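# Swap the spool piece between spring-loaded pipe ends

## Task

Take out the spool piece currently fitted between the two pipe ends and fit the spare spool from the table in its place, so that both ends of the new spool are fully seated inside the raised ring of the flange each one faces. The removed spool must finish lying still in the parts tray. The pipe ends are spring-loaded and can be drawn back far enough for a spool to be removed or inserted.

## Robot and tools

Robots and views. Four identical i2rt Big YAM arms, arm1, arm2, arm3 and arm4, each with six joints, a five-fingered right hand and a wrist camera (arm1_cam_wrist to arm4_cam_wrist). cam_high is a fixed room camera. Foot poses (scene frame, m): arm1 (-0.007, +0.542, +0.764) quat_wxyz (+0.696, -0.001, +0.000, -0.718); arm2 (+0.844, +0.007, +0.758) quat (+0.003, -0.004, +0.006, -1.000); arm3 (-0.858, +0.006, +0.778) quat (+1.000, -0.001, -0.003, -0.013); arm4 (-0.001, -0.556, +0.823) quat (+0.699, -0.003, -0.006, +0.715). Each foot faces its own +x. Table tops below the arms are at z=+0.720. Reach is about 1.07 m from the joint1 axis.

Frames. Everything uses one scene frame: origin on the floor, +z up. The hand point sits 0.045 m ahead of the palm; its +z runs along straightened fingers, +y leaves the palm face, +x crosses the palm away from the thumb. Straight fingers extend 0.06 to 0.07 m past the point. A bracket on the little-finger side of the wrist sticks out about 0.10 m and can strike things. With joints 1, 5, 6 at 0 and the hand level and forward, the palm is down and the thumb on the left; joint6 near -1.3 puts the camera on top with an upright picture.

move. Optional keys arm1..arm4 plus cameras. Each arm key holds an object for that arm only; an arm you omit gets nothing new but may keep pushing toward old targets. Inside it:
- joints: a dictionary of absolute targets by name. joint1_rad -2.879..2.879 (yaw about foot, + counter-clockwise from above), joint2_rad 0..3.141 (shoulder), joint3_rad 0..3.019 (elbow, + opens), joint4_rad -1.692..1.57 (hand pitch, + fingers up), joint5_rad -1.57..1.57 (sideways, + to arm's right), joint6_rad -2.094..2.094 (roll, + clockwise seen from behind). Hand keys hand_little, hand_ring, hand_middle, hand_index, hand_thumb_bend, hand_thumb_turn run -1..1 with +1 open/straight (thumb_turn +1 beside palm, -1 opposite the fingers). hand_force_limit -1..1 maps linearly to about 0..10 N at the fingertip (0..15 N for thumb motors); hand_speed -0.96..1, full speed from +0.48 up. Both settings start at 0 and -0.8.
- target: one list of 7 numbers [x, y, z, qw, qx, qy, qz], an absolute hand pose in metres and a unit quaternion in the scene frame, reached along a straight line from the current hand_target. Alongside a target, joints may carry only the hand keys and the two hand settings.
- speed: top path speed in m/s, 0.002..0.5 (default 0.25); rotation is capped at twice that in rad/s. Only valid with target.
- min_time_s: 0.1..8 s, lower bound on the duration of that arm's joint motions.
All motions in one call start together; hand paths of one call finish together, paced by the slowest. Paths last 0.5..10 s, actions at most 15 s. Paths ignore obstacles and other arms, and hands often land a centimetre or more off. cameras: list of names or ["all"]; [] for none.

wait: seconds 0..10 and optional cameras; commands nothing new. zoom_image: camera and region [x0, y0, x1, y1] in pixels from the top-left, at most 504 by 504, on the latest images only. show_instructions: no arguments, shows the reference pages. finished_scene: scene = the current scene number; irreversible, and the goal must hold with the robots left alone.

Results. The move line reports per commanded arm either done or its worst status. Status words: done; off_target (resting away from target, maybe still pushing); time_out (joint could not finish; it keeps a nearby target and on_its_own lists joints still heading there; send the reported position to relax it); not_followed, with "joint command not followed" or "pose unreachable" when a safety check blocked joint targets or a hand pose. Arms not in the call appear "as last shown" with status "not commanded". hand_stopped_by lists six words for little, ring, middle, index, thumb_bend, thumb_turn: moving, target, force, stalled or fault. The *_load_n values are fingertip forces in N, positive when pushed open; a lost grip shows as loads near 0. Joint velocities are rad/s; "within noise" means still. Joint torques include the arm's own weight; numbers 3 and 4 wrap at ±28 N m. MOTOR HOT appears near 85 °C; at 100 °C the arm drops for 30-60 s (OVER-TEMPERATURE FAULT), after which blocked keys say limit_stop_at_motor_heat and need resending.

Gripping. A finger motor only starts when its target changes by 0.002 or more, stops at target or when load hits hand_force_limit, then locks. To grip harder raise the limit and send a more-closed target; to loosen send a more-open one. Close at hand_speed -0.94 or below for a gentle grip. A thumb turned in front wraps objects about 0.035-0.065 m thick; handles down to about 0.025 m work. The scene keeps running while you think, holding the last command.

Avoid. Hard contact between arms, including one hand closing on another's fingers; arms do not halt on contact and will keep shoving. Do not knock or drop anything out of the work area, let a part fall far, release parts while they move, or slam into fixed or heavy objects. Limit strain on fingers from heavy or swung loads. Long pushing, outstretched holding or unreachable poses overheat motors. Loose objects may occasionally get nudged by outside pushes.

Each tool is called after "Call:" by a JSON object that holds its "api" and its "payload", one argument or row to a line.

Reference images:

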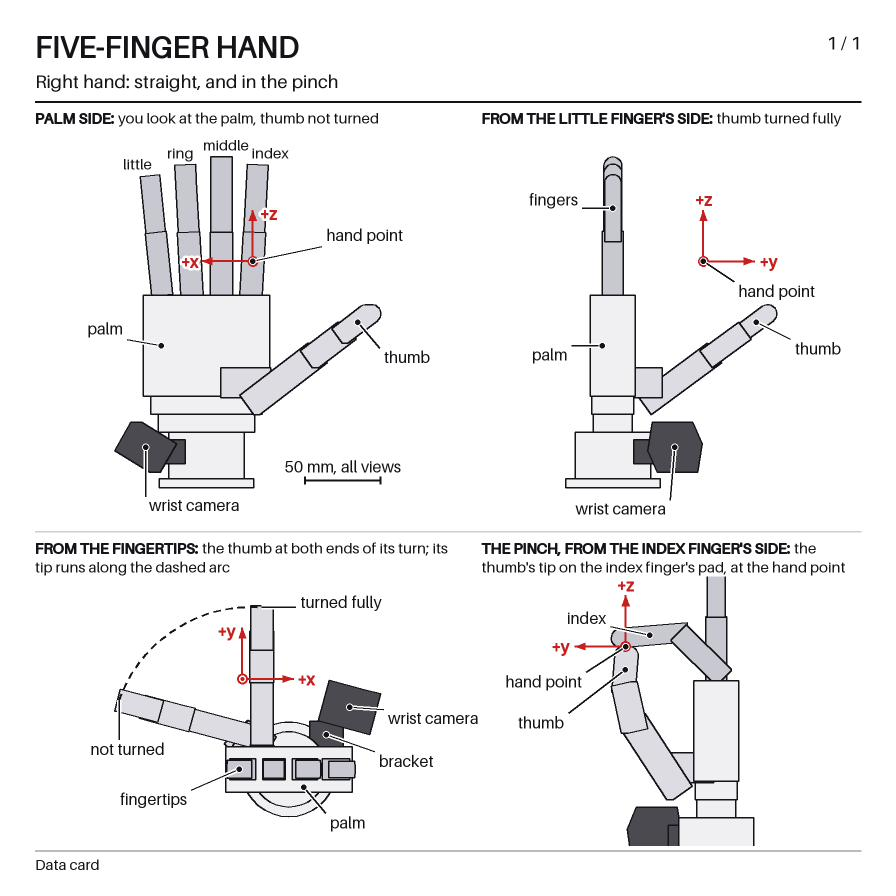

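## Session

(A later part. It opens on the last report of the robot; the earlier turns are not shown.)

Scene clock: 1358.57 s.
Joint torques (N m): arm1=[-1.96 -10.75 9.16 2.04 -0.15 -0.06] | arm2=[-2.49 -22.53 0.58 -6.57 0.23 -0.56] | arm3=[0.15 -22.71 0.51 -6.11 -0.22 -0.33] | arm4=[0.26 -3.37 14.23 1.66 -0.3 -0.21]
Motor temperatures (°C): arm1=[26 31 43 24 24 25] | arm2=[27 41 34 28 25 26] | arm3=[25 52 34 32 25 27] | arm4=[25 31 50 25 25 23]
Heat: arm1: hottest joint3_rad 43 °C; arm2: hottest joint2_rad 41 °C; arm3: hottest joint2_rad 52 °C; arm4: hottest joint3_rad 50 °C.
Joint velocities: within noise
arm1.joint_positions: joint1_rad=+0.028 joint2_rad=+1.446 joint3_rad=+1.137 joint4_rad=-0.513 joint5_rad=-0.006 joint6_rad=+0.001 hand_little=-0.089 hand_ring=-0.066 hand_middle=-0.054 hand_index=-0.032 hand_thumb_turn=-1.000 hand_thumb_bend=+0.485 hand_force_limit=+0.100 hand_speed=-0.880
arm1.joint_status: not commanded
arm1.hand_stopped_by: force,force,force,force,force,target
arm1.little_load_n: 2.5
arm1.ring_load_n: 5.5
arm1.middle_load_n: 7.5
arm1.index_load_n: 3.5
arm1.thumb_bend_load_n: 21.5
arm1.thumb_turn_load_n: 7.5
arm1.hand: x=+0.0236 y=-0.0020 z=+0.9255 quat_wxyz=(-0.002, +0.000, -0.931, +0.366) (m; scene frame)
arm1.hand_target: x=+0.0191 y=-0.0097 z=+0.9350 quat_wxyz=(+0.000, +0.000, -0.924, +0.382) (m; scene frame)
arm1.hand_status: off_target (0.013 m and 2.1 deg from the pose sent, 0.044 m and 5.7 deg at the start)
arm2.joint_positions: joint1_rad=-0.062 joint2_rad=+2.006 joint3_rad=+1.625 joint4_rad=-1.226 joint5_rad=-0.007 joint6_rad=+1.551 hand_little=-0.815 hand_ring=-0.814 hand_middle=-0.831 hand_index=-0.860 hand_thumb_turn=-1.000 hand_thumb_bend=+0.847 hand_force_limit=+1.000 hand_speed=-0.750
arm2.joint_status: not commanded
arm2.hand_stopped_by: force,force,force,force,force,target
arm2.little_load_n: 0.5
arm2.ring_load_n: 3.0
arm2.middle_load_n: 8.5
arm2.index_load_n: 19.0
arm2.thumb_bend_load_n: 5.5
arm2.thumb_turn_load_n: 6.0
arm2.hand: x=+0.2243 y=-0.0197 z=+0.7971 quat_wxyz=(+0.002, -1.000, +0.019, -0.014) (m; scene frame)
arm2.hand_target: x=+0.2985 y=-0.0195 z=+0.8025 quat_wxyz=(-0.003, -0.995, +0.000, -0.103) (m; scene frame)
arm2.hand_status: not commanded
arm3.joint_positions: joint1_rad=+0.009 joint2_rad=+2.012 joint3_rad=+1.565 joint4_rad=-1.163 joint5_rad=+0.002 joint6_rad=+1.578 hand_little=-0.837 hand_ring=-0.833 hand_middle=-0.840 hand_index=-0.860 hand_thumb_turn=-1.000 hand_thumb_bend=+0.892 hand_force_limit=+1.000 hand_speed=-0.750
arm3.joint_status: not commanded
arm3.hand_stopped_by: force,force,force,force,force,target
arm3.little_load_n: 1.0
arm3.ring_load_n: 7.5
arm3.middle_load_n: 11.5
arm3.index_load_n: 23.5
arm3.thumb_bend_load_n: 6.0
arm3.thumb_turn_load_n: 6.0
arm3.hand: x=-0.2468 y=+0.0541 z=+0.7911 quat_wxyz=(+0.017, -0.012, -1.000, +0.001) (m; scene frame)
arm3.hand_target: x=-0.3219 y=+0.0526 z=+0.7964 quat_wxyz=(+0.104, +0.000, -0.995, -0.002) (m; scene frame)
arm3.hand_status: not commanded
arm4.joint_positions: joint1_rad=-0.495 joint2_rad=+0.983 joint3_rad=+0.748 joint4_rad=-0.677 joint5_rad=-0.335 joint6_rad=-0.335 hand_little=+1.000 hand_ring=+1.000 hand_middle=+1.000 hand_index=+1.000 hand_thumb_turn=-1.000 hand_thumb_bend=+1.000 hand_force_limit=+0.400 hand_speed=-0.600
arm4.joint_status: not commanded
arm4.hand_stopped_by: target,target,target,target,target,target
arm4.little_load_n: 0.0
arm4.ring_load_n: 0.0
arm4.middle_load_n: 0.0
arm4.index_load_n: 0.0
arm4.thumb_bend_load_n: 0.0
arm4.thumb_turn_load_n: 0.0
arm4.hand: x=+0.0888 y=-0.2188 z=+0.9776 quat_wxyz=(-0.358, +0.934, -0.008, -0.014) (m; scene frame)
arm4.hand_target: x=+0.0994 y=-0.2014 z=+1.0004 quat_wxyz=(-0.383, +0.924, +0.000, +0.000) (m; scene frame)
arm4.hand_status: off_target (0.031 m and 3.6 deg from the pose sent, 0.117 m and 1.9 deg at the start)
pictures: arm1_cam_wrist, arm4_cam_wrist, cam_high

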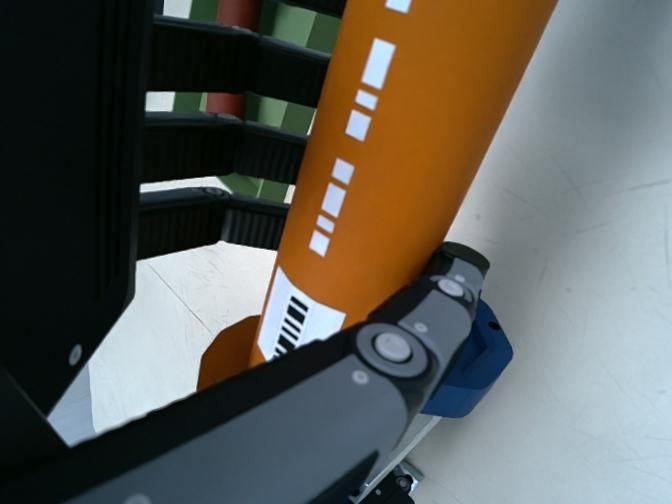

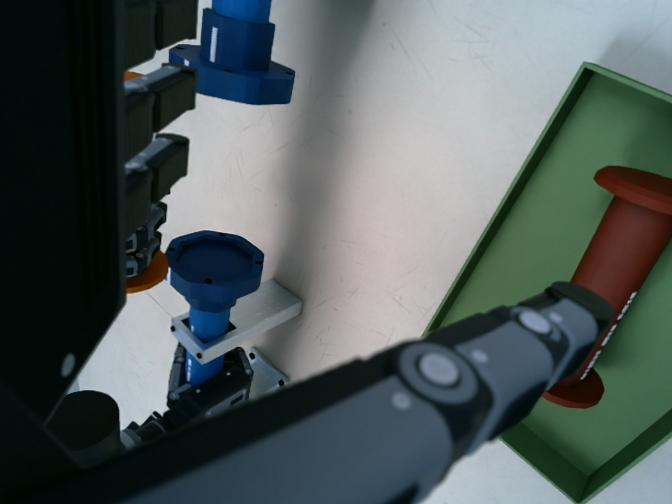

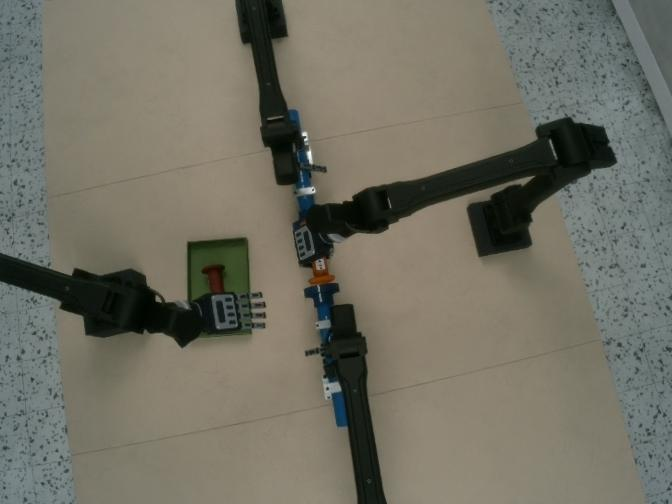

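Call:
{"api": "move", "payload": {
  "arm4": {"target": [-0.03, -0.17, 0.98, 0.5, -0.5, -0.5, -0.5], "speed": 0.25},
  "cameras": ["cam_high","arm4_cam_wrist"]
}}

Scene clock: 1387.23 s.
Joint torques (N m): arm1=[-2.26 -10.7 9.33 2.14 -0.14 -0.09] | arm2=[-2.55 -22.59 0.58 -6.57 0.22 -0.56] | arm3=[0.15 -22.71 0.51 -6.11 -0.22 -0.34] | arm4=[1.03 -1.26 6.89 2.14 -0.04 -0.24]
Motor temperatures (°C): arm1=[26 32 41 24 24 25] | arm2=[27 41 34 28 25 26] | arm3=[25 53 34 32 25 27] | arm4=[25 31 50 25 25 23]
Heat: arm1: hottest joint3_rad 41 °C; arm2: hottest joint2_rad 41 °C; arm3: hottest joint2_rad 53 °C; arm4: hottest joint3_rad 50 °C.
move: arm4 done
Joint velocities: within noise
arm1, arm2, arm3: as last shown
arm1.ring_load_n: 6.0
arm1.middle_load_n: 7.0
arm1.index_load_n: 4.0
arm2.thumb_bend_load_n: 6.0
arm4.joint_positions: joint1_rad=+0.397 joint2_rad=+1.099 joint3_rad=+0.165 joint4_rad=+0.923 joint5_rad=+0.428 joint6_rad=-1.546 hand_little=+1.000 hand_ring=+1.000 hand_middle=+1.000 hand_index=+1.000 hand_thumb_turn=-1.000 hand_thumb_bend=+1.000 hand_force_limit=+0.400 hand_speed=-0.600
arm4.joint_status: not commanded
arm4.hand_stopped_by: target,target,target,target,target,target
arm4.little_load_n: 0.0
arm4.ring_load_n: 0.0
arm4.middle_load_n: 0.5
arm4.index_load_n: 0.0
arm4.thumb_bend_load_n: 0.0
arm4.thumb_turn_load_n: 0.5
arm4.hand: x=-0.0275 y=-0.1698 z=+0.9810 quat_wxyz=(-0.499, +0.505, +0.497, +0.499) (m; scene frame)
arm4.hand_target: x=-0.0299 y=-0.1701 z=+0.9800 quat_wxyz=(-0.500, +0.500, +0.500, +0.500) (m; scene frame)
arm4.hand_status: done (0.003 m and 0.7 deg from the pose sent, 0.128 m and 101.2 deg at the start)
pictures: arm4_cam_wrist, cam_high

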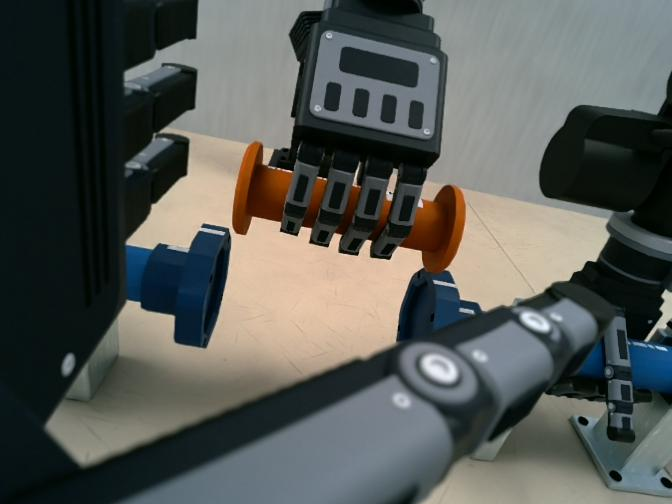

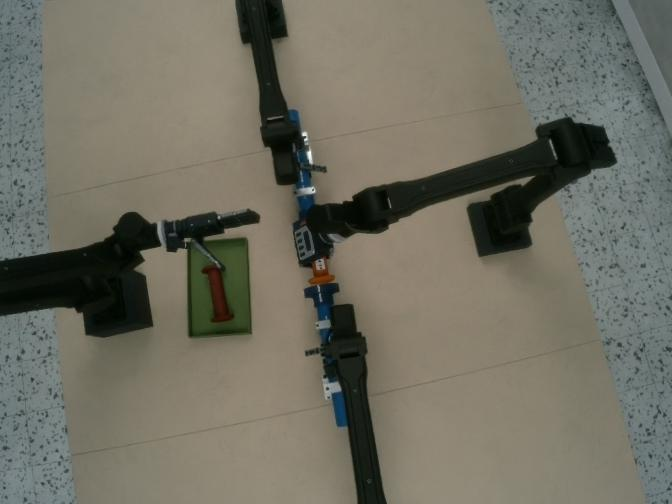

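Call:
{"api": "move", "payload": {
  "arm1": {"target": [0.019, -0.01, 0.88, 0, 0, 0.9239, -0.3827], "speed": 0.06},
  "arm4": {"joints": {"hand_thumb_turn": 1.0}},
  "cameras": ["cam_high","arm4_cam_wrist"]
}}

Call:
{"api": "zoom_image", "payload": {
  "camera": "cam_high",
  "region": [250, 190, 380, 320]
}}

Scene clock: 1427.50 s.
Joint torques (N m): arm1=[-1.96 -11.58 8.61 2.11 -0.11 -0.06] | arm2=[-2.55 -22.53 0.66 -6.57 0.22 -0.56] | arm3=[0.09 -22.71 0.53 -6.13 -0.21 -0.33] | arm4=[1.03 -1.26 6.89 2.15 -0.04 -0.22]
Motor temperatures (°C): arm1=[26 32 40 24 24 25] | arm2=[27 42 34 28 25 26] | arm3=[25 53 34 32 25 27] | arm4=[25 31 42 25 25 24]
Heat: arm1: hottest joint3_rad 40 °C; arm2: hottest joint2_rad 42 °C; arm3: hottest joint2_rad 53 °C; arm4: hottest joint3_rad 42 °C.
move: arm1 off_target; arm4 done
Joint velocities: within noise
arm1.joint_positions: joint1_rad=+0.028 joint2_rad=+1.499 joint3_rad=+1.042 joint4_rad=-0.363 joint5_rad=-0.006 joint6_rad=+0.000 hand_little=-0.089 hand_ring=-0.066 hand_middle=-0.054 hand_index=-0.033 hand_thumb_turn=-1.000 hand_thumb_bend=+0.484 hand_force_limit=+0.100 hand_speed=-0.880
arm1.joint_status: not commanded
arm1.hand_stopped_by: force,force,force,force,force,target
arm1.little_load_n: 1.5
arm1.ring_load_n: 1.0
arm1.middle_load_n: 3.0
arm1.index_load_n: 2.0
arm1.thumb_bend_load_n: 9.0
arm1.thumb_turn_load_n: 2.0
arm1.hand: x=+0.0232 y=-0.0018 z=+0.8718 quat_wxyz=(-0.001, +0.000, -0.930, +0.367) (m; scene frame)
arm1.hand_target: x=+0.0189 y=-0.0098 z=+0.8801 quat_wxyz=(+0.000, +0.000, -0.924, +0.383) (m; scene frame)
arm1.hand_status: off_target (0.012 m and 2.0 deg from the pose sent, 0.047 m and 2.1 deg at the start)
arm2, arm3: as last shown
arm2.joint_positions: joint1_rad=-0.062 joint2_rad=+2.005 joint3_rad=+1.623 joint4_rad=-1.226 joint5_rad=-0.007 joint6_rad=+1.551 hand_little=-0.815 hand_ring=-0.814 hand_middle=-0.831 hand_index=-0.860 hand_thumb_turn=-1.000 hand_thumb_bend=+0.847 hand_force_limit=+1.000 hand_speed=-0.750
arm2.index_load_n: 19.5
arm2.thumb_bend_load_n: 5.5
arm2.hand: x=+0.2247 y=-0.0197 z=+0.7969 quat_wxyz=(+0.002, -1.000, +0.019, -0.014) (m; scene frame)
arm2.hand_target: x=+0.2986 y=-0.0195 z=+0.8024 quat_wxyz=(-0.003, -0.995, +0.000, -0.103) (m; scene frame)
arm3.ring_load_n: 8.0
arm3.thumb_bend_load_n: 5.5
arm4.joint_positions: joint1_rad=+0.397 joint2_rad=+1.099 joint3_rad=+0.165 joint4_rad=+0.923 joint5_rad=+0.428 joint6_rad=-1.548 hand_little=+1.000 hand_ring=+1.000 hand_middle=+1.000 hand_index=+1.000 hand_thumb_turn=+1.000 hand_thumb_bend=+1.000 hand_force_limit=+0.400 hand_speed=-0.600
arm4.joint_status: all done
arm4.hand_stopped_by: target,target,target,target,target,target
arm4.little_load_n: 0.0
arm4.ring_load_n: 0.0
arm4.middle_load_n: 0.0
arm4.index_load_n: 0.0
arm4.thumb_bend_load_n: 0.0
arm4.thumb_turn_load_n: 0.0
arm4.hand: x=-0.0274 y=-0.1698 z=+0.9811 quat_wxyz=(-0.498, +0.505, +0.498, +0.500) (m; scene frame)
arm4.hand_target: x=-0.0299 y=-0.1701 z=+0.9800 quat_wxyz=(-0.500, +0.500, +0.500, +0.500) (m; scene frame)
arm4.hand_status: not commanded
pictures: arm4_cam_wrist, cam_high

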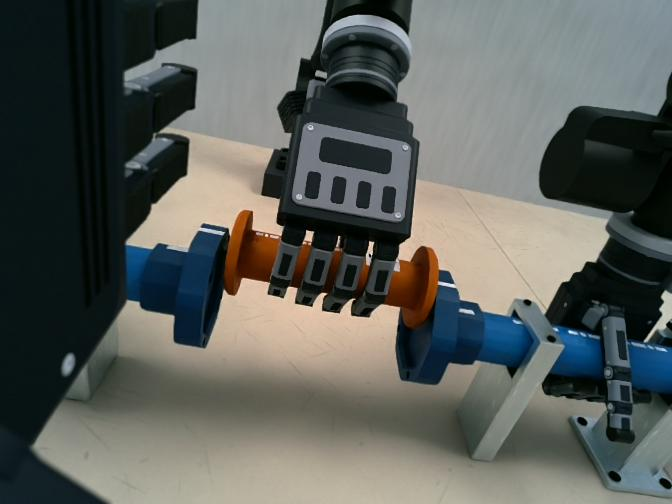

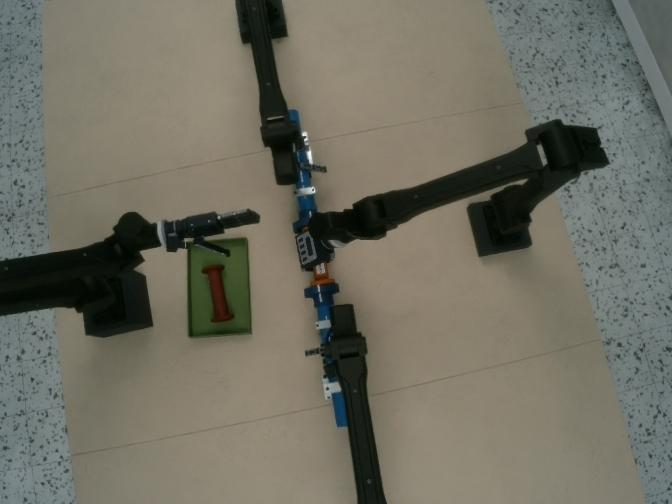

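Scaled by 3.877 from the camera's 672x504 image, which has a finer 960x720 frame.

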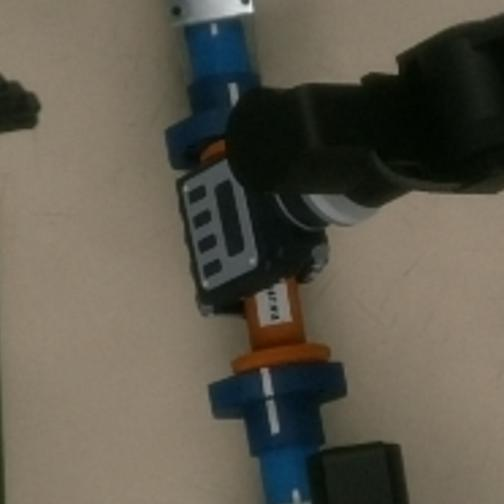

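Call:
{"api": "zoom_image", "payload": {
  "camera": "arm4_cam_wrist",
  "region": [360, 220, 520, 400]
}}

Call:
{"api": "zoom_image", "payload": {
  "camera": "arm4_cam_wrist",
  "region": [130, 190, 310, 370]
}}

Scaled by 2.800 from the camera's 672x504 image, which has a finer 960x720 frame.

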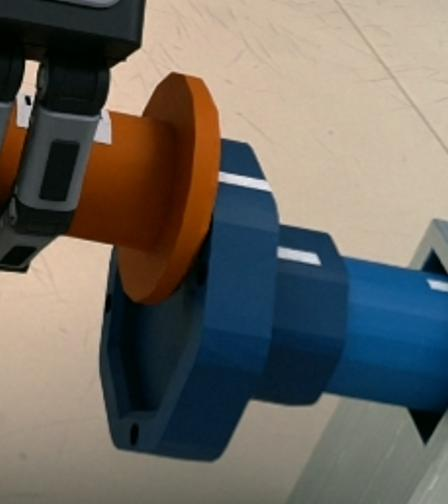

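Scaled by 2.800 from the camera's 672x504 image, which has a finer 960x720 frame.

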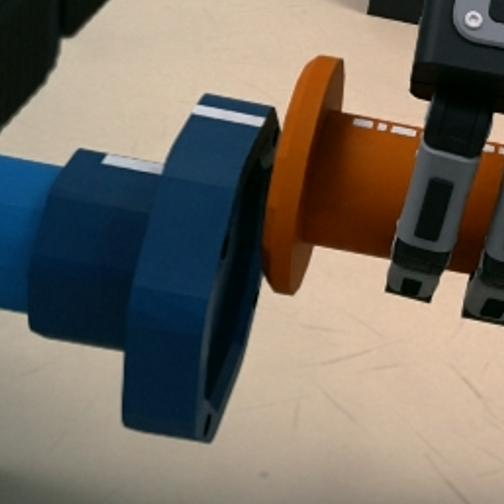

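Call:
{"api": "move", "payload": {
  "arm1": {"target": [0.019, -0.012, 0.846, 0, 0, 0.9239, -0.3827], "speed": 0.05},
  "cameras": ["cam_high","arm4_cam_wrist"]
}}

Call:
{"api": "zoom_image", "payload": {
  "camera": "cam_high",
  "region": [250, 190, 380, 320]
}}

Call:
{"api": "zoom_image", "payload": {
  "camera": "arm4_cam_wrist",
  "region": [130, 190, 480, 400]
}}

Scene clock: 1472.90 s.
Joint torques (N m): arm1=[-2.2 -11.11 8.18 2.09 -0.09 -0.04] | arm2=[-2.55 -22.48 0.65 -6.57 0.22 -0.56] | arm3=[0.09 -22.65 0.51 -6.11 -0.21 -0.34] | arm4=[1.08 -1.26 6.87 2.15 -0.04 -0.22]
Motor temperatures (°C): arm1=[26 31 38 24 24 25] | arm2=[27 44 33 28 25 26] | arm3=[25 53 33 33 25 27] | arm4=[25 30 39 25 25 24]
Heat: arm1: hottest joint3_rad 38 °C; arm2: hottest joint2_rad 44 °C; arm3: hottest joint2_rad 53 °C; arm4: hottest joint3_rad 39 °C.
move: arm1 off_target
Joint velocities: within noise
arm1.joint_positions: joint1_rad=+0.028 joint2_rad=+1.548 joint3_rad=+0.999 joint4_rad=-0.269 joint5_rad=-0.006 joint6_rad=+0.000 hand_little=-0.089 hand_ring=-0.066 hand_middle=-0.054 hand_index=-0.033 hand_thumb_turn=-1.000 hand_thumb_bend=+0.484 hand_force_limit=+0.100 hand_speed=-0.880
arm1.joint_status: not commanded
arm1.hand_stopped_by: force,force,force,force,force,target
arm1.little_load_n: 1.5
arm1.ring_load_n: 1.0
arm1.middle_load_n: 3.0
arm1.index_load_n: 2.0
arm1.thumb_bend_load_n: 9.0
arm1.thumb_turn_load_n: 2.0
arm1.hand: x=+0.0231 y=-0.0039 z=+0.8388 quat_wxyz=(-0.001, +0.000, -0.930, +0.368) (m; scene frame)
arm1.hand_target: x=+0.0189 y=-0.0118 z=+0.8462 quat_wxyz=(+0.000, +0.000, -0.924, +0.383) (m; scene frame)
arm1.hand_status: off_target (0.012 m and 1.8 deg from the pose sent, 0.028 m and 1.9 deg at the start)
arm2, arm3, arm4: as last shown
arm2.ring_load_n: 3.5
arm2.thumb_turn_load_n: 5.5
arm3.ring_load_n: 7.5
arm3.middle_load_n: 12.0
pictures: arm4_cam_wrist, cam_high

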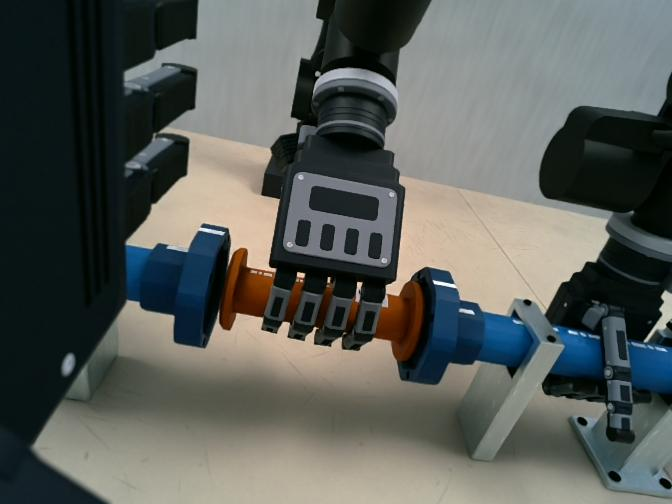

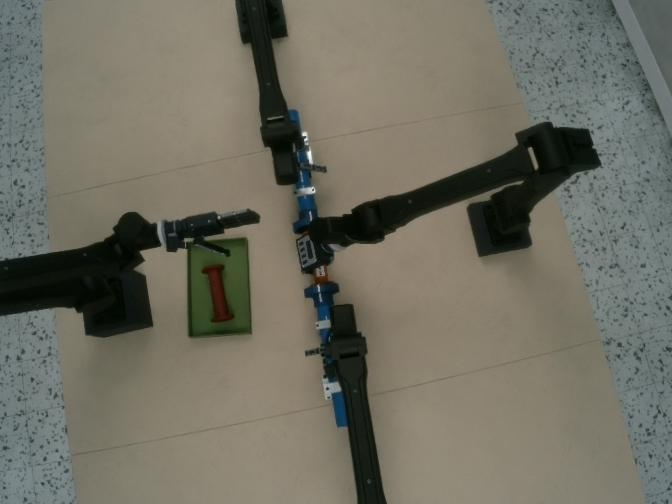

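Scaled by 3.877 from the camera's 672x504 image, which has a finer 960x720 frame.

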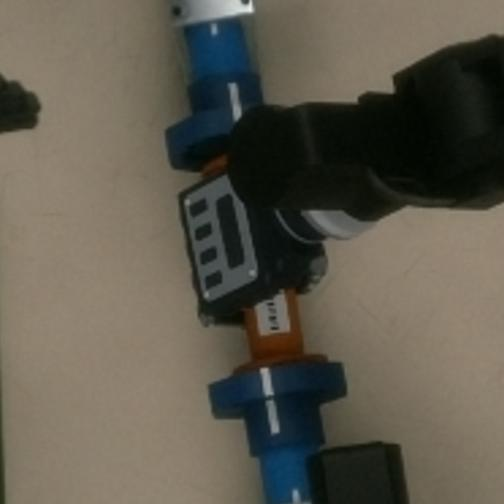

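Scaled by 1.440 from the camera's 672x504 image, which has a finer 960x720 frame.

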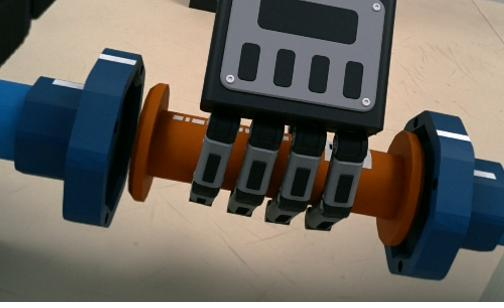

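Call:
{"api": "zoom_image", "payload": {
  "camera": "arm4_cam_wrist",
  "region": [360, 240, 480, 400]
}}

Call:
{"api": "zoom_image", "payload": {
  "camera": "arm4_cam_wrist",
  "region": [160, 210, 280, 370]
}}

Call:
{"api": "zoom_image", "payload": {
  "camera": "cam_high",
  "region": [290, 260, 350, 310]
}}

Scaled by 3.150 from the camera's 672x504 image, which has a finer 960x720 frame.

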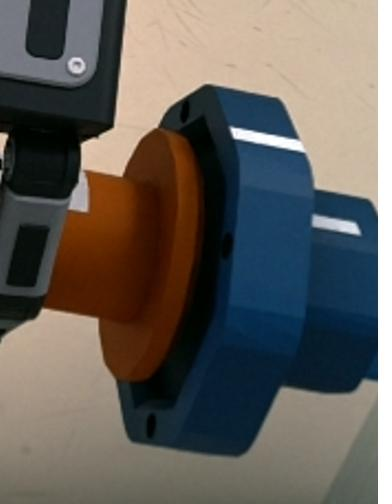

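Scaled by 3.150 from the camera's 672x504 image, which has a finer 960x720 frame.

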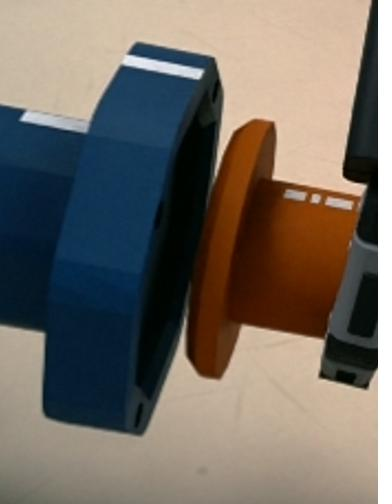

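Scaled by 8.400 from the camera's 672x504 image, which has a finer 960x720 frame.

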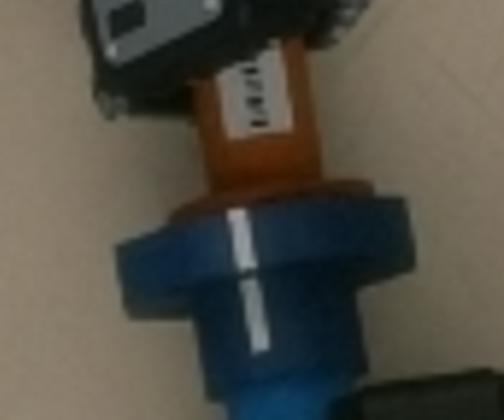

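Call:
{"api": "zoom_image", "payload": {
  "camera": "cam_high",
  "region": [285, 265, 345, 325]
}}

Call:
{"api": "zoom_image", "payload": {
  "camera": "cam_high",
  "region": [275, 185, 335, 245]
}}

Scaled by 8.400 from the camera's 672x504 image, which has a finer 960x720 frame.

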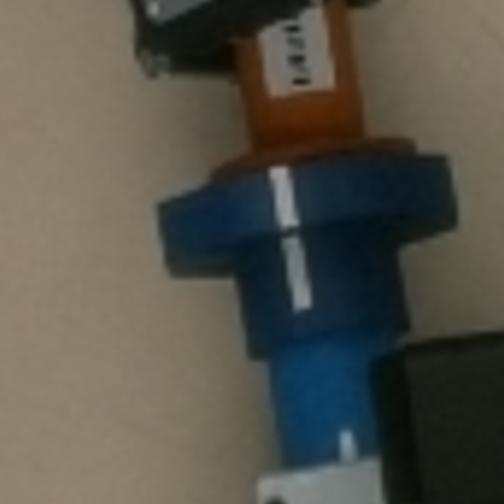

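Scaled by 8.400 from the camera's 672x504 image, which has a finer 960x720 frame.

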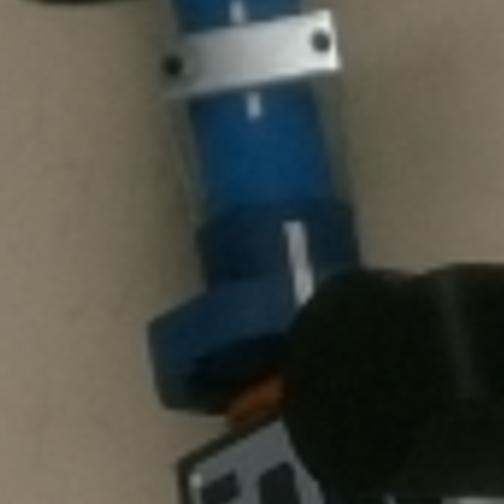

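Call:
{"api": "zoom_image", "payload": {
  "camera": "cam_high",
  "region": [285, 215, 325, 255]
}}

Call:
{"api": "zoom_image", "payload": {
  "camera": "cam_high",
  "region": [300, 260, 340, 300]
}}

Scaled by 12.600 from the camera's 672x504 image, which has a finer 960x720 frame.

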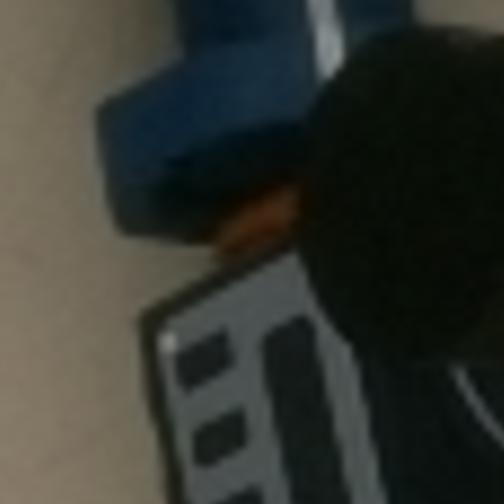

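Scaled by 12.600 from the camera's 672x504 image, which has a finer 960x720 frame.

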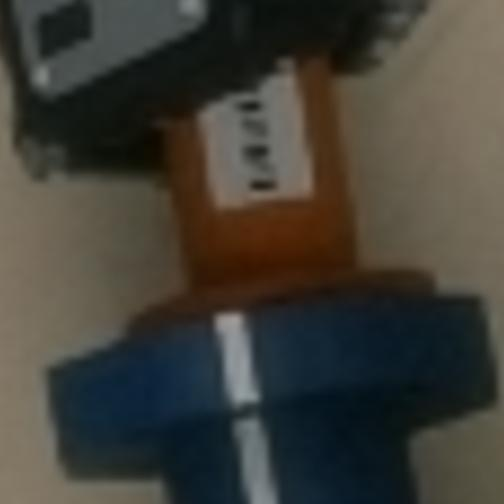

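Call:
{"api": "move", "payload": {
  "arm1": {"target": [0.019, -0.02, 0.846, 0, 0, 0.9239, -0.3827], "speed": 0.05},
  "cameras": ["cam_high","arm4_cam_wrist"]
}}

Call:
{"api": "zoom_image", "payload": {
  "camera": "cam_high",
  "region": [285, 215, 325, 255]
}}

Call:
{"api": "zoom_image", "payload": {
  "camera": "cam_high",
  "region": [300, 260, 340, 300]
}}

Call:
{"api": "zoom_image", "payload": {
  "camera": "arm4_cam_wrist",
  "region": [360, 240, 480, 400]
}}

Call:
{"api": "zoom_image", "payload": {
  "camera": "arm4_cam_wrist",
  "region": [160, 210, 280, 370]
}}

Scene clock: 1574.20 s.
Joint torques (N m): arm1=[-2.14 -11.4 9.89 1.87 -0.08 -0.05] | arm2=[-2.55 -22.48 0.66 -6.57 0.23 -0.56] | arm3=[0.15 -22.71 0.53 -6.12 -0.22 -0.34] | arm4=[1.08 -1.26 6.89 2.17 -0.04 -0.22]
Motor temperatures (°C): arm1=[26 31 38 24 24 25] | arm2=[27 45 33 28 25 26] | arm3=[25 54 33 33 25 27] | arm4=[25 30 37 25 25 24]
Heat: arm1: hottest joint3_rad 38 °C; arm2: hottest joint2_rad 45 °C; arm3: hottest joint2_rad 54 °C; arm4: hottest joint3_rad 37 °C.
move: arm1 off_target
Joint velocities: within noise
arm1.joint_positions: joint1_rad=+0.028 joint2_rad=+1.564 joint3_rad=+0.999 joint4_rad=-0.269 joint5_rad=-0.006 joint6_rad=+0.000 hand_little=-0.089 hand_ring=-0.066 hand_middle=-0.054 hand_index=-0.033 hand_thumb_turn=-1.000 hand_thumb_bend=+0.484 hand_force_limit=+0.100 hand_speed=-0.880
arm1.joint_status: not commanded
arm1.hand_stopped_by: force,force,force,force,force,target
arm1.little_load_n: 1.5
arm1.ring_load_n: 1.0
arm1.middle_load_n: 3.5
arm1.index_load_n: 2.0
arm1.thumb_bend_load_n: 8.5
arm1.thumb_turn_load_n: 2.0
arm1.hand: x=+0.0231 y=-0.0030 z=+0.8304 quat_wxyz=(-0.001, +0.000, -0.933, +0.360) (m; scene frame)
arm1.hand_target: x=+0.0189 y=-0.0193 z=+0.8464 quat_wxyz=(+0.000, +0.000, -0.924, +0.383) (m; scene frame)
arm1.hand_status: off_target (0.023 m and 2.8 deg from the pose sent, 0.018 m and 1.8 deg at the start)
arm2, arm3, arm4: as last shown
arm2.ring_load_n: 3.0
arm2.thumb_turn_load_n: 6.0
arm3.middle_load_n: 11.5
arm3.thumb_bend_load_n: 6.0
pictures: arm4_cam_wrist, cam_high

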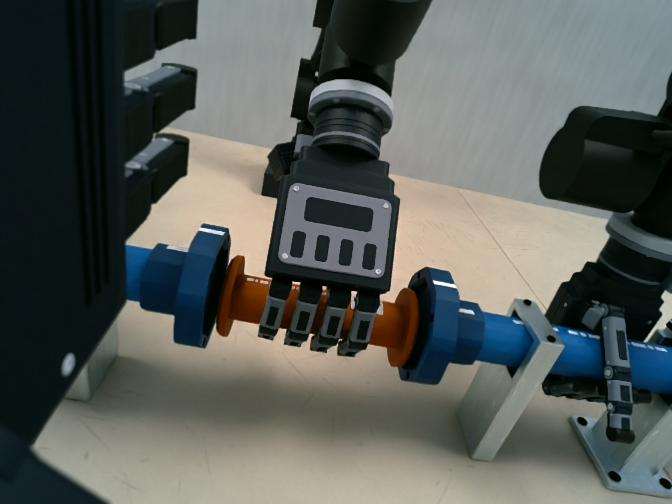

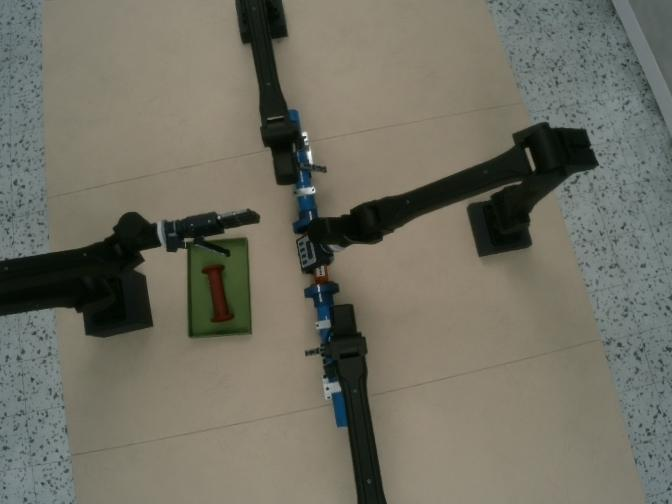

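Scaled by 12.600 from the camera's 672x504 image, which has a finer 960x720 frame.

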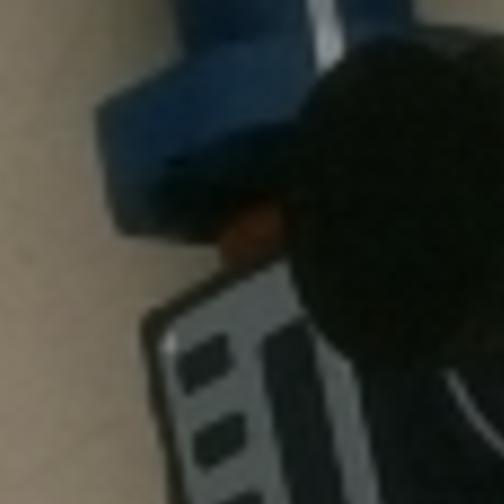

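Scaled by 12.600 from the camera's 672x504 image, which has a finer 960x720 frame.

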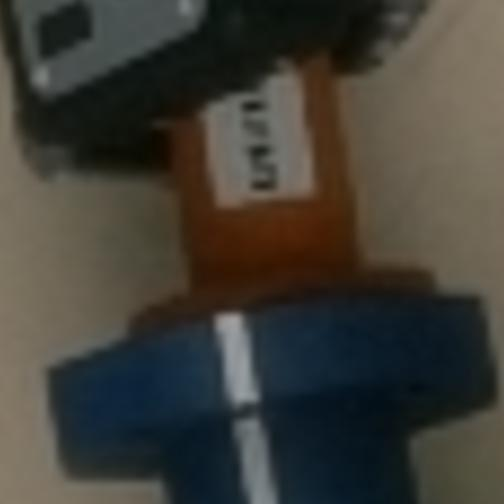

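Scaled by 3.150 from the camera's 672x504 image, which has a finer 960x720 frame.

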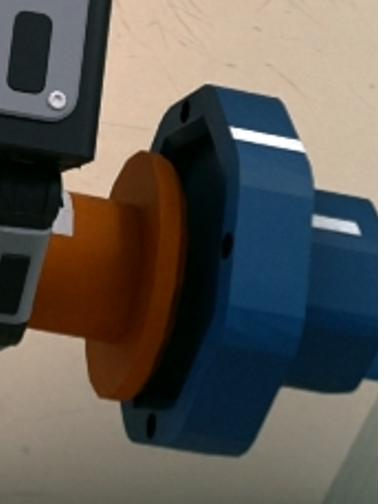

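Scaled by 3.150 from the camera's 672x504 image, which has a finer 960x720 frame.

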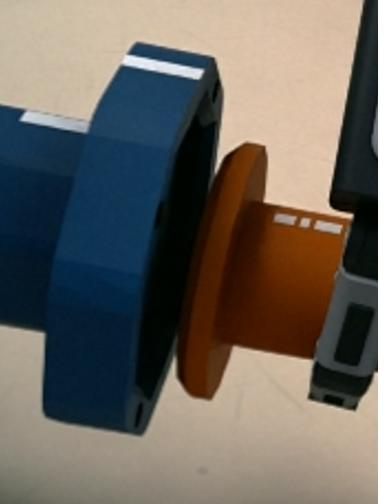

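Call:
{"api": "move", "payload": {
  "arm1": {"target": [0.019, -0.032, 0.862, 0, 0, 0.9239, -0.3827], "speed": 0.05},
  "cameras": []
}}

Scene clock: 1593.63 s.
Joint torques (N m): arm1=[-2.26 -11.11 13.2 1.17 -0.11 -0.07] | arm2=[-2.55 -22.53 0.66 -6.57 0.22 -0.56] | arm3=[0.15 -22.65 0.5 -6.12 -0.22 -0.33] | arm4=[1.08 -1.26 6.89 2.15 -0.04 -0.22]
Motor temperatures (°C): arm1=[26 32 39 24 24 25] | arm2=[27 45 33 28 25 26] | arm3=[25 54 33 33 25 27] | arm4=[25 30 37 25 25 24]
Heat: arm1: hottest joint3_rad 39 °C; arm2: hottest joint2_rad 45 °C; arm3: hottest joint2_rad 54 °C; arm4: hottest joint3_rad 37 °C.
move: arm1 off_target
Joint velocities: within noise
arm1.joint_positions: joint1_rad=+0.028 joint2_rad=+1.564 joint3_rad=+1.013 joint4_rad=-0.297 joint5_rad=-0.006 joint6_rad=-0.001 hand_little=-0.089 hand_ring=-0.066 hand_middle=-0.054 hand_index=-0.033 hand_thumb_turn=-1.000 hand_thumb_bend=+0.484 hand_force_limit=+0.100 hand_speed=-0.880
arm1.joint_status: not commanded
arm1.hand_stopped_by: force,force,force,force,force,target
arm1.little_load_n: 1.0
arm1.ring_load_n: 1.0
arm1.middle_load_n: 3.0
arm1.index_load_n: 2.0
arm1.thumb_bend_load_n: 8.5
arm1.thumb_turn_load_n: 2.0
arm1.hand: x=+0.0231 y=-0.0021 z=+0.8324 quat_wxyz=(-0.001, +0.000, -0.936, +0.353) (m; scene frame)
arm1.hand_target: x=+0.0188 y=-0.0297 z=+0.8628 quat_wxyz=(+0.000, +0.000, -0.924, +0.383) (m; scene frame)
arm1.hand_status: off_target (0.042 m and 3.6 deg from the pose sent, 0.043 m and 2.8 deg at the start)
arm2, arm3, arm4: as last shown
arm2.middle_load_n: 8.0
arm2.thumb_bend_load_n: 6.0
arm3.middle_load_n: 12.0
arm3.thumb_bend_load_n: 5.5
pictures: none
No camera images: "cameras" was empty.

Call:
{"api": "move", "payload": {
  "arm1": {"joints": {"joint2_rad": 1.70, "joint3_rad": 1.22, "joint4_rad": -0.25}, "min_time_s": 1.5},
  "cameras": []
}}

Scene clock: 1647.30 s.
Joint torques (N m): arm1=[-1.73 -12.69 13.34 2.18 -0.11 -0.04] | arm2=[-2.55 -22.53 0.66 -6.57 0.22 -0.56] | arm3=[0.15 -22.65 0.54 -6.11 -0.22 -0.33] | arm4=[1.08 -1.26 6.89 2.17 -0.04 -0.22]
Motor temperatures (°C): arm1=[26 31 46 24 24 25] | arm2=[27 45 32 28 25 26] | arm3=[25 55 33 33 25 27] | arm4=[25 30 37 25 25 24]
Heat: arm1: hottest joint3_rad 46 °C; arm2: hottest joint2_rad 45 °C; arm3: hottest joint2_rad 55 °C; arm4: hottest joint3_rad 37 °C.
move: arm1 done
Joint velocities: within noise
arm1.joint_positions: joint1_rad=+0.028 joint2_rad=+1.702 joint3_rad=+1.154 joint4_rad=-0.273 joint5_rad=-0.006 joint6_rad=-0.001 hand_little=-0.089 hand_ring=-0.066 hand_middle=-0.054 hand_index=-0.033 hand_thumb_turn=-1.000 hand_thumb_bend=+0.484 hand_force_limit=+0.100 hand_speed=-0.880
arm1.joint_status: all done
arm1.hand_stopped_by: force,force,force,force,force,target
arm1.little_load_n: 2.0
arm1.ring_load_n: 1.0
arm1.middle_load_n: 3.5
arm1.index_load_n: 2.0
arm1.thumb_bend_load_n: 8.5
arm1.thumb_turn_load_n: 2.0
arm1.hand: x=+0.0229 y=-0.0611 z=+0.8251 quat_wxyz=(-0.001, +0.000, -0.930, +0.367) (m; scene frame)
arm1.hand_target: x=+0.0181 y=-0.0942 z=+0.8614 quat_wxyz=(+0.001, +0.000, -0.913, +0.408) (m; scene frame)
arm1.hand_status: not commanded
arm2, arm3, arm4: as last shown
arm3.middle_load_n: 11.5
arm3.thumb_bend_load_n: 6.0
pictures: none
No camera images: "cameras" was empty.

Call:
{"api": "move", "payload": {
  "cameras": ["cam_high","arm4_cam_wrist"]
}}

Scene clock: 1682.57 s.
Joint torques (N m): arm1=[-2.2 -12.92 13.24 2.22 -0.11 -0.02] | arm2=[-2.55 -22.53 0.66 -6.57 0.22 -0.56] | arm3=[0.15 -22.71 0.51 -6.12 -0.21 -0.33] | arm4=[1.08 -1.32 6.89 2.17 -0.04 -0.22]
Motor temperatures (°C): arm1=[26 32 45 24 24 25] | arm2=[27 46 32 28 25 26] | arm3=[25 55 33 34 25 27] | arm4=[25 30 37 25 25 24]
Heat: arm1: hottest joint3_rad 45 °C; arm2: hottest joint2_rad 46 °C; arm3: hottest joint2_rad 55 °C; arm4: hottest joint3_rad 37 °C.
Joint velocities: within noise
arm1.joint_positions: joint1_rad=+0.028 joint2_rad=+1.702 joint3_rad=+1.154 joint4_rad=-0.273 joint5_rad=-0.006 joint6_rad=-0.001 hand_little=-0.089 hand_ring=-0.066 hand_middle=-0.054 hand_index=-0.033 hand_thumb_turn=-1.000 hand_thumb_bend=+0.484 hand_force_limit=+0.100 hand_speed=-0.880
arm1.joint_status: all done
arm1.hand_stopped_by: force,force,force,force,force,target
arm1.little_load_n: 1.5
arm1.ring_load_n: 1.0
arm1.middle_load_n: 3.0
arm1.index_load_n: 1.5
arm1.thumb_bend_load_n: 8.5
arm1.thumb_turn_load_n: 2.0
arm1.hand: x=+0.0229 y=-0.0611 z=+0.8251 quat_wxyz=(-0.001, +0.000, -0.930, +0.367) (m; scene frame)
arm1.hand_target: x=+0.0181 y=-0.0942 z=+0.8614 quat_wxyz=(+0.001, +0.000, -0.913, +0.408) (m; scene frame)
arm1.hand_status: not commanded
arm2.joint_positions: joint1_rad=-0.062 joint2_rad=+2.005 joint3_rad=+1.623 joint4_rad=-1.226 joint5_rad=-0.007 joint6_rad=+1.551 hand_little=-0.815 hand_ring=-0.814 hand_middle=-0.831 hand_index=-0.860 hand_thumb_turn=-1.000 hand_thumb_bend=+0.847 hand_force_limit=+1.000 hand_speed=-0.750
arm2.joint_status: not commanded
arm2.hand_stopped_by: force,force,force,force,force,target
arm2.little_load_n: 0.5
arm2.ring_load_n: 3.0
arm2.middle_load_n: 8.0
arm2.index_load_n: 19.5
arm2.thumb_bend_load_n: 5.5
arm2.thumb_turn_load_n: 6.0
arm2.hand: x=+0.2247 y=-0.0197 z=+0.7969 quat_wxyz=(+0.002, -1.000, +0.019, -0.014) (m; scene frame)
arm2.hand_target: x=+0.2986 y=-0.0195 z=+0.8024 quat_wxyz=(-0.003, -0.995, +0.000, -0.103) (m; scene frame)
arm2.hand_status: not commanded
arm3.joint_positions: joint1_rad=+0.009 joint2_rad=+2.012 joint3_rad=+1.565 joint4_rad=-1.163 joint5_rad=+0.002 joint6_rad=+1.578 hand_little=-0.837 hand_ring=-0.833 hand_middle=-0.840 hand_index=-0.860 hand_thumb_turn=-1.000 hand_thumb_bend=+0.892 hand_force_limit=+1.000 hand_speed=-0.750
arm3.joint_status: not commanded
arm3.hand_stopped_by: force,force,force,force,force,target
arm3.little_load_n: 1.0
arm3.ring_load_n: 8.0
arm3.middle_load_n: 12.0
arm3.index_load_n: 23.5
arm3.thumb_bend_load_n: 5.5
arm3.thumb_turn_load_n: 6.0
arm3.hand: x=-0.2468 y=+0.0541 z=+0.7911 quat_wxyz=(+0.017, -0.012, -1.000, +0.001) (m; scene frame)
arm3.hand_target: x=-0.3219 y=+0.0526 z=+0.7964 quat_wxyz=(+0.104, +0.000, -0.995, -0.002) (m; scene frame)
arm3.hand_status: not commanded
arm4.joint_positions: joint1_rad=+0.397 joint2_rad=+1.099 joint3_rad=+0.165 joint4_rad=+0.923 joint5_rad=+0.428 joint6_rad=-1.548 hand_little=+1.000 hand_ring=+1.000 hand_middle=+1.000 hand_index=+1.000 hand_thumb_turn=+1.000 hand_thumb_bend=+1.000 hand_force_limit=+0.400 hand_speed=-0.600
arm4.joint_status: not commanded
arm4.hand_stopped_by: target,target,target,target,target,target
arm4.little_load_n: 0.0
arm4.ring_load_n: 0.0
arm4.middle_load_n: 0.0
arm4.index_load_n: 0.0
arm4.thumb_bend_load_n: 0.0
arm4.thumb_turn_load_n: 0.0
arm4.hand: x=-0.0274 y=-0.1698 z=+0.9811 quat_wxyz=(-0.498, +0.505, +0.498, +0.500) (m; scene frame)
arm4.hand_target: x=-0.0299 y=-0.1701 z=+0.9800 quat_wxyz=(-0.500, +0.500, +0.500, +0.500) (m; scene frame)
arm4.hand_status: not commanded
pictures: arm4_cam_wrist, cam_high

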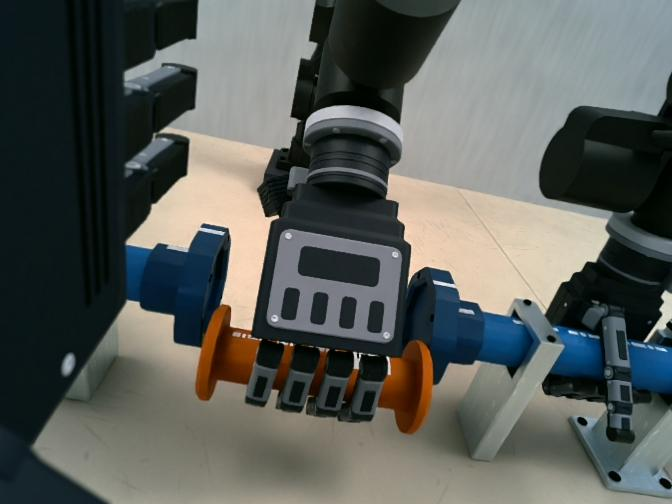

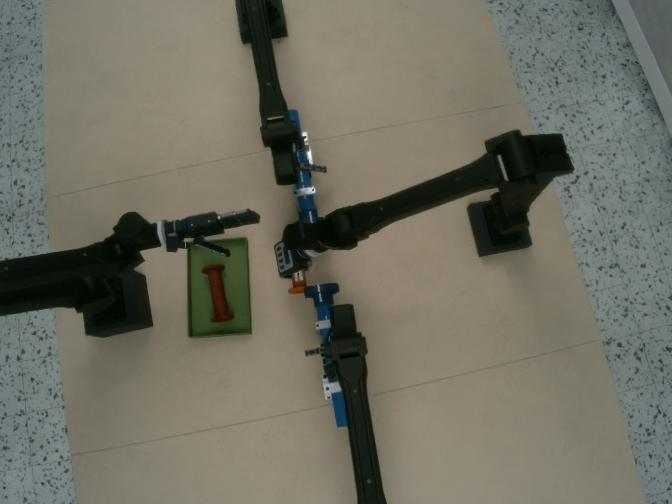

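Call:
{"api": "move", "payload": {
  "arm1": {"joints": {"joint2_rad": 1.558, "joint3_rad": 1.03, "joint4_rad": -0.255}, "min_time_s": 2},
  "cameras": ["cam_high","arm4_cam_wrist"]
}}

Call:
{"api": "zoom_image", "payload": {
  "camera": "cam_high",
  "region": [285, 215, 325, 255]
}}

Call:
{"api": "zoom_image", "payload": {
  "camera": "cam_high",
  "region": [300, 260, 340, 300]
}}

Call:
{"api": "zoom_image", "payload": {
  "camera": "arm4_cam_wrist",
  "region": [360, 240, 480, 400]
}}

Call:
{"api": "zoom_image", "payload": {
  "camera": "arm4_cam_wrist",
  "region": [160, 210, 280, 370]
}}

Scene clock: 1697.93 s.
Joint torques (N m): arm1=[-2.14 -13.63 8.24 2.04 -0.11 -0.04] | arm2=[-2.55 -22.48 0.66 -6.57 0.23 -0.56] | arm3=[0.09 -22.71 0.5 -6.12 -0.21 -0.34] | arm4=[1.03 -1.26 6.87 2.15 -0.04 -0.22]
Motor temperatures (°C): arm1=[26 32 45 24 24 25] | arm2=[27 46 32 28 25 26] | arm3=[25 55 32 34 25 27] | arm4=[25 30 37 25 25 24]
Heat: arm1: hottest joint3_rad 45 °C; arm2: hottest joint2_rad 46 °C; arm3: hottest joint2_rad 55 °C; arm4: hottest joint3_rad 37 °C.
move: arm1 done
Joint velocities: within noise
arm1.joint_positions: joint1_rad=+0.028 joint2_rad=+1.586 joint3_rad=+1.026 joint4_rad=-0.273 joint5_rad=-0.006 joint6_rad=-0.001 hand_little=-0.089 hand_ring=-0.066 hand_middle=-0.054 hand_index=-0.033 hand_thumb_turn=-1.000 hand_thumb_bend=+0.484 hand_force_limit=+0.100 hand_speed=-0.880
arm1.joint_status: all done
arm1.hand_stopped_by: force,force,force,force,force,target
arm1.little_load_n: 1.5
arm1.ring_load_n: 1.0
arm1.middle_load_n: 3.5
arm1.index_load_n: 2.0
arm1.thumb_bend_load_n: 8.5
arm1.thumb_turn_load_n: 2.0
arm1.hand: x=+0.0231 y=-0.0124 z=+0.8304 quat_wxyz=(-0.001, +0.000, -0.933, +0.361) (m; scene frame)
arm1.hand_target: x=+0.0189 y=-0.0199 z=+0.8496 quat_wxyz=(+0.000, +0.000, -0.923, +0.384) (m; scene frame)
arm1.hand_status: not commanded
arm2, arm3, arm4: as last shown
arm2.middle_load_n: 8.5
arm2.thumb_turn_load_n: 5.5
arm3.middle_load_n: 11.5
arm3.index_load_n: 23.0
pictures: arm4_cam_wrist, cam_high

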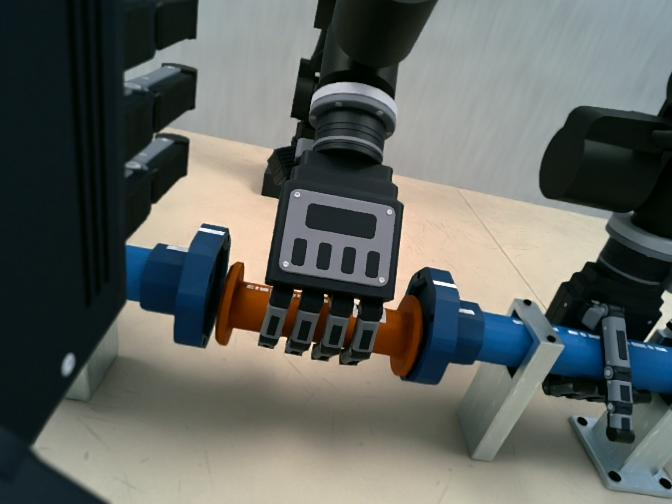

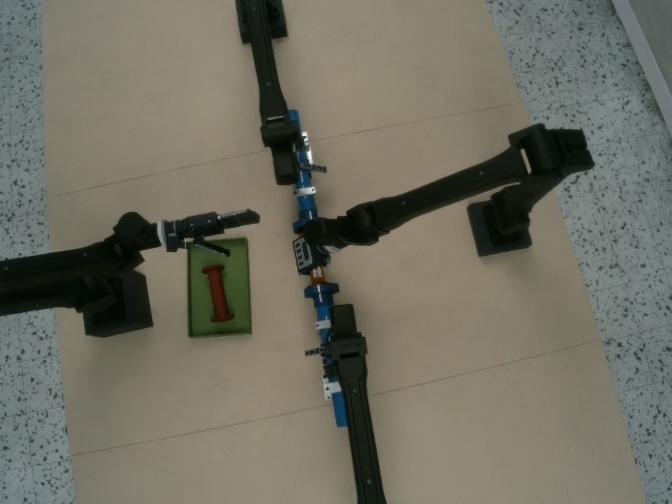

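Scaled by 12.600 from the camera's 672x504 image, which has a finer 960x720 frame.

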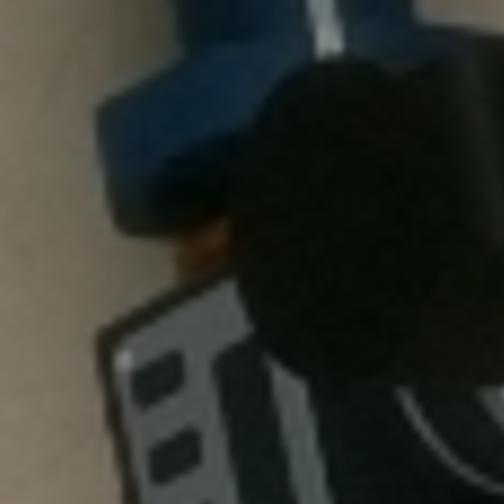

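Scaled by 12.600 from the camera's 672x504 image, which has a finer 960x720 frame.

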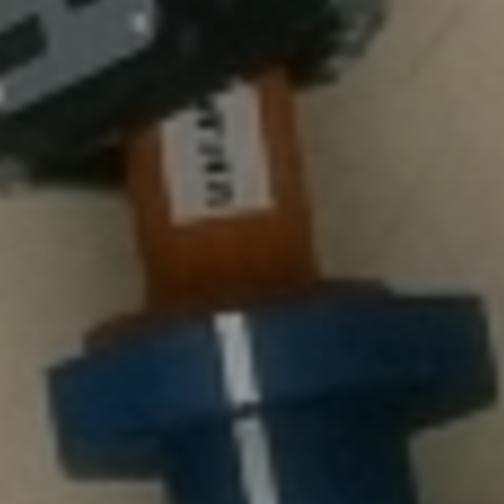

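Scaled by 3.150 from the camera's 672x504 image, which has a finer 960x720 frame.

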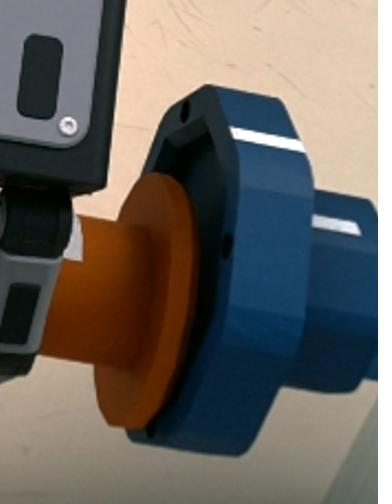

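Scaled by 3.150 from the camera's 672x504 image, which has a finer 960x720 frame.

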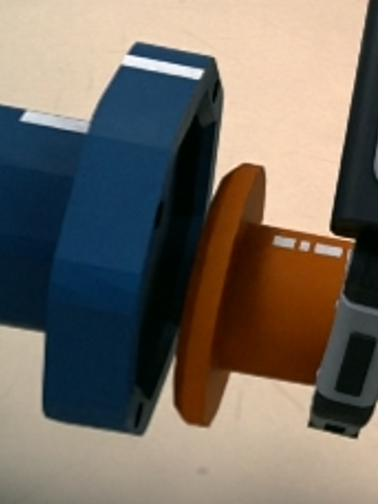

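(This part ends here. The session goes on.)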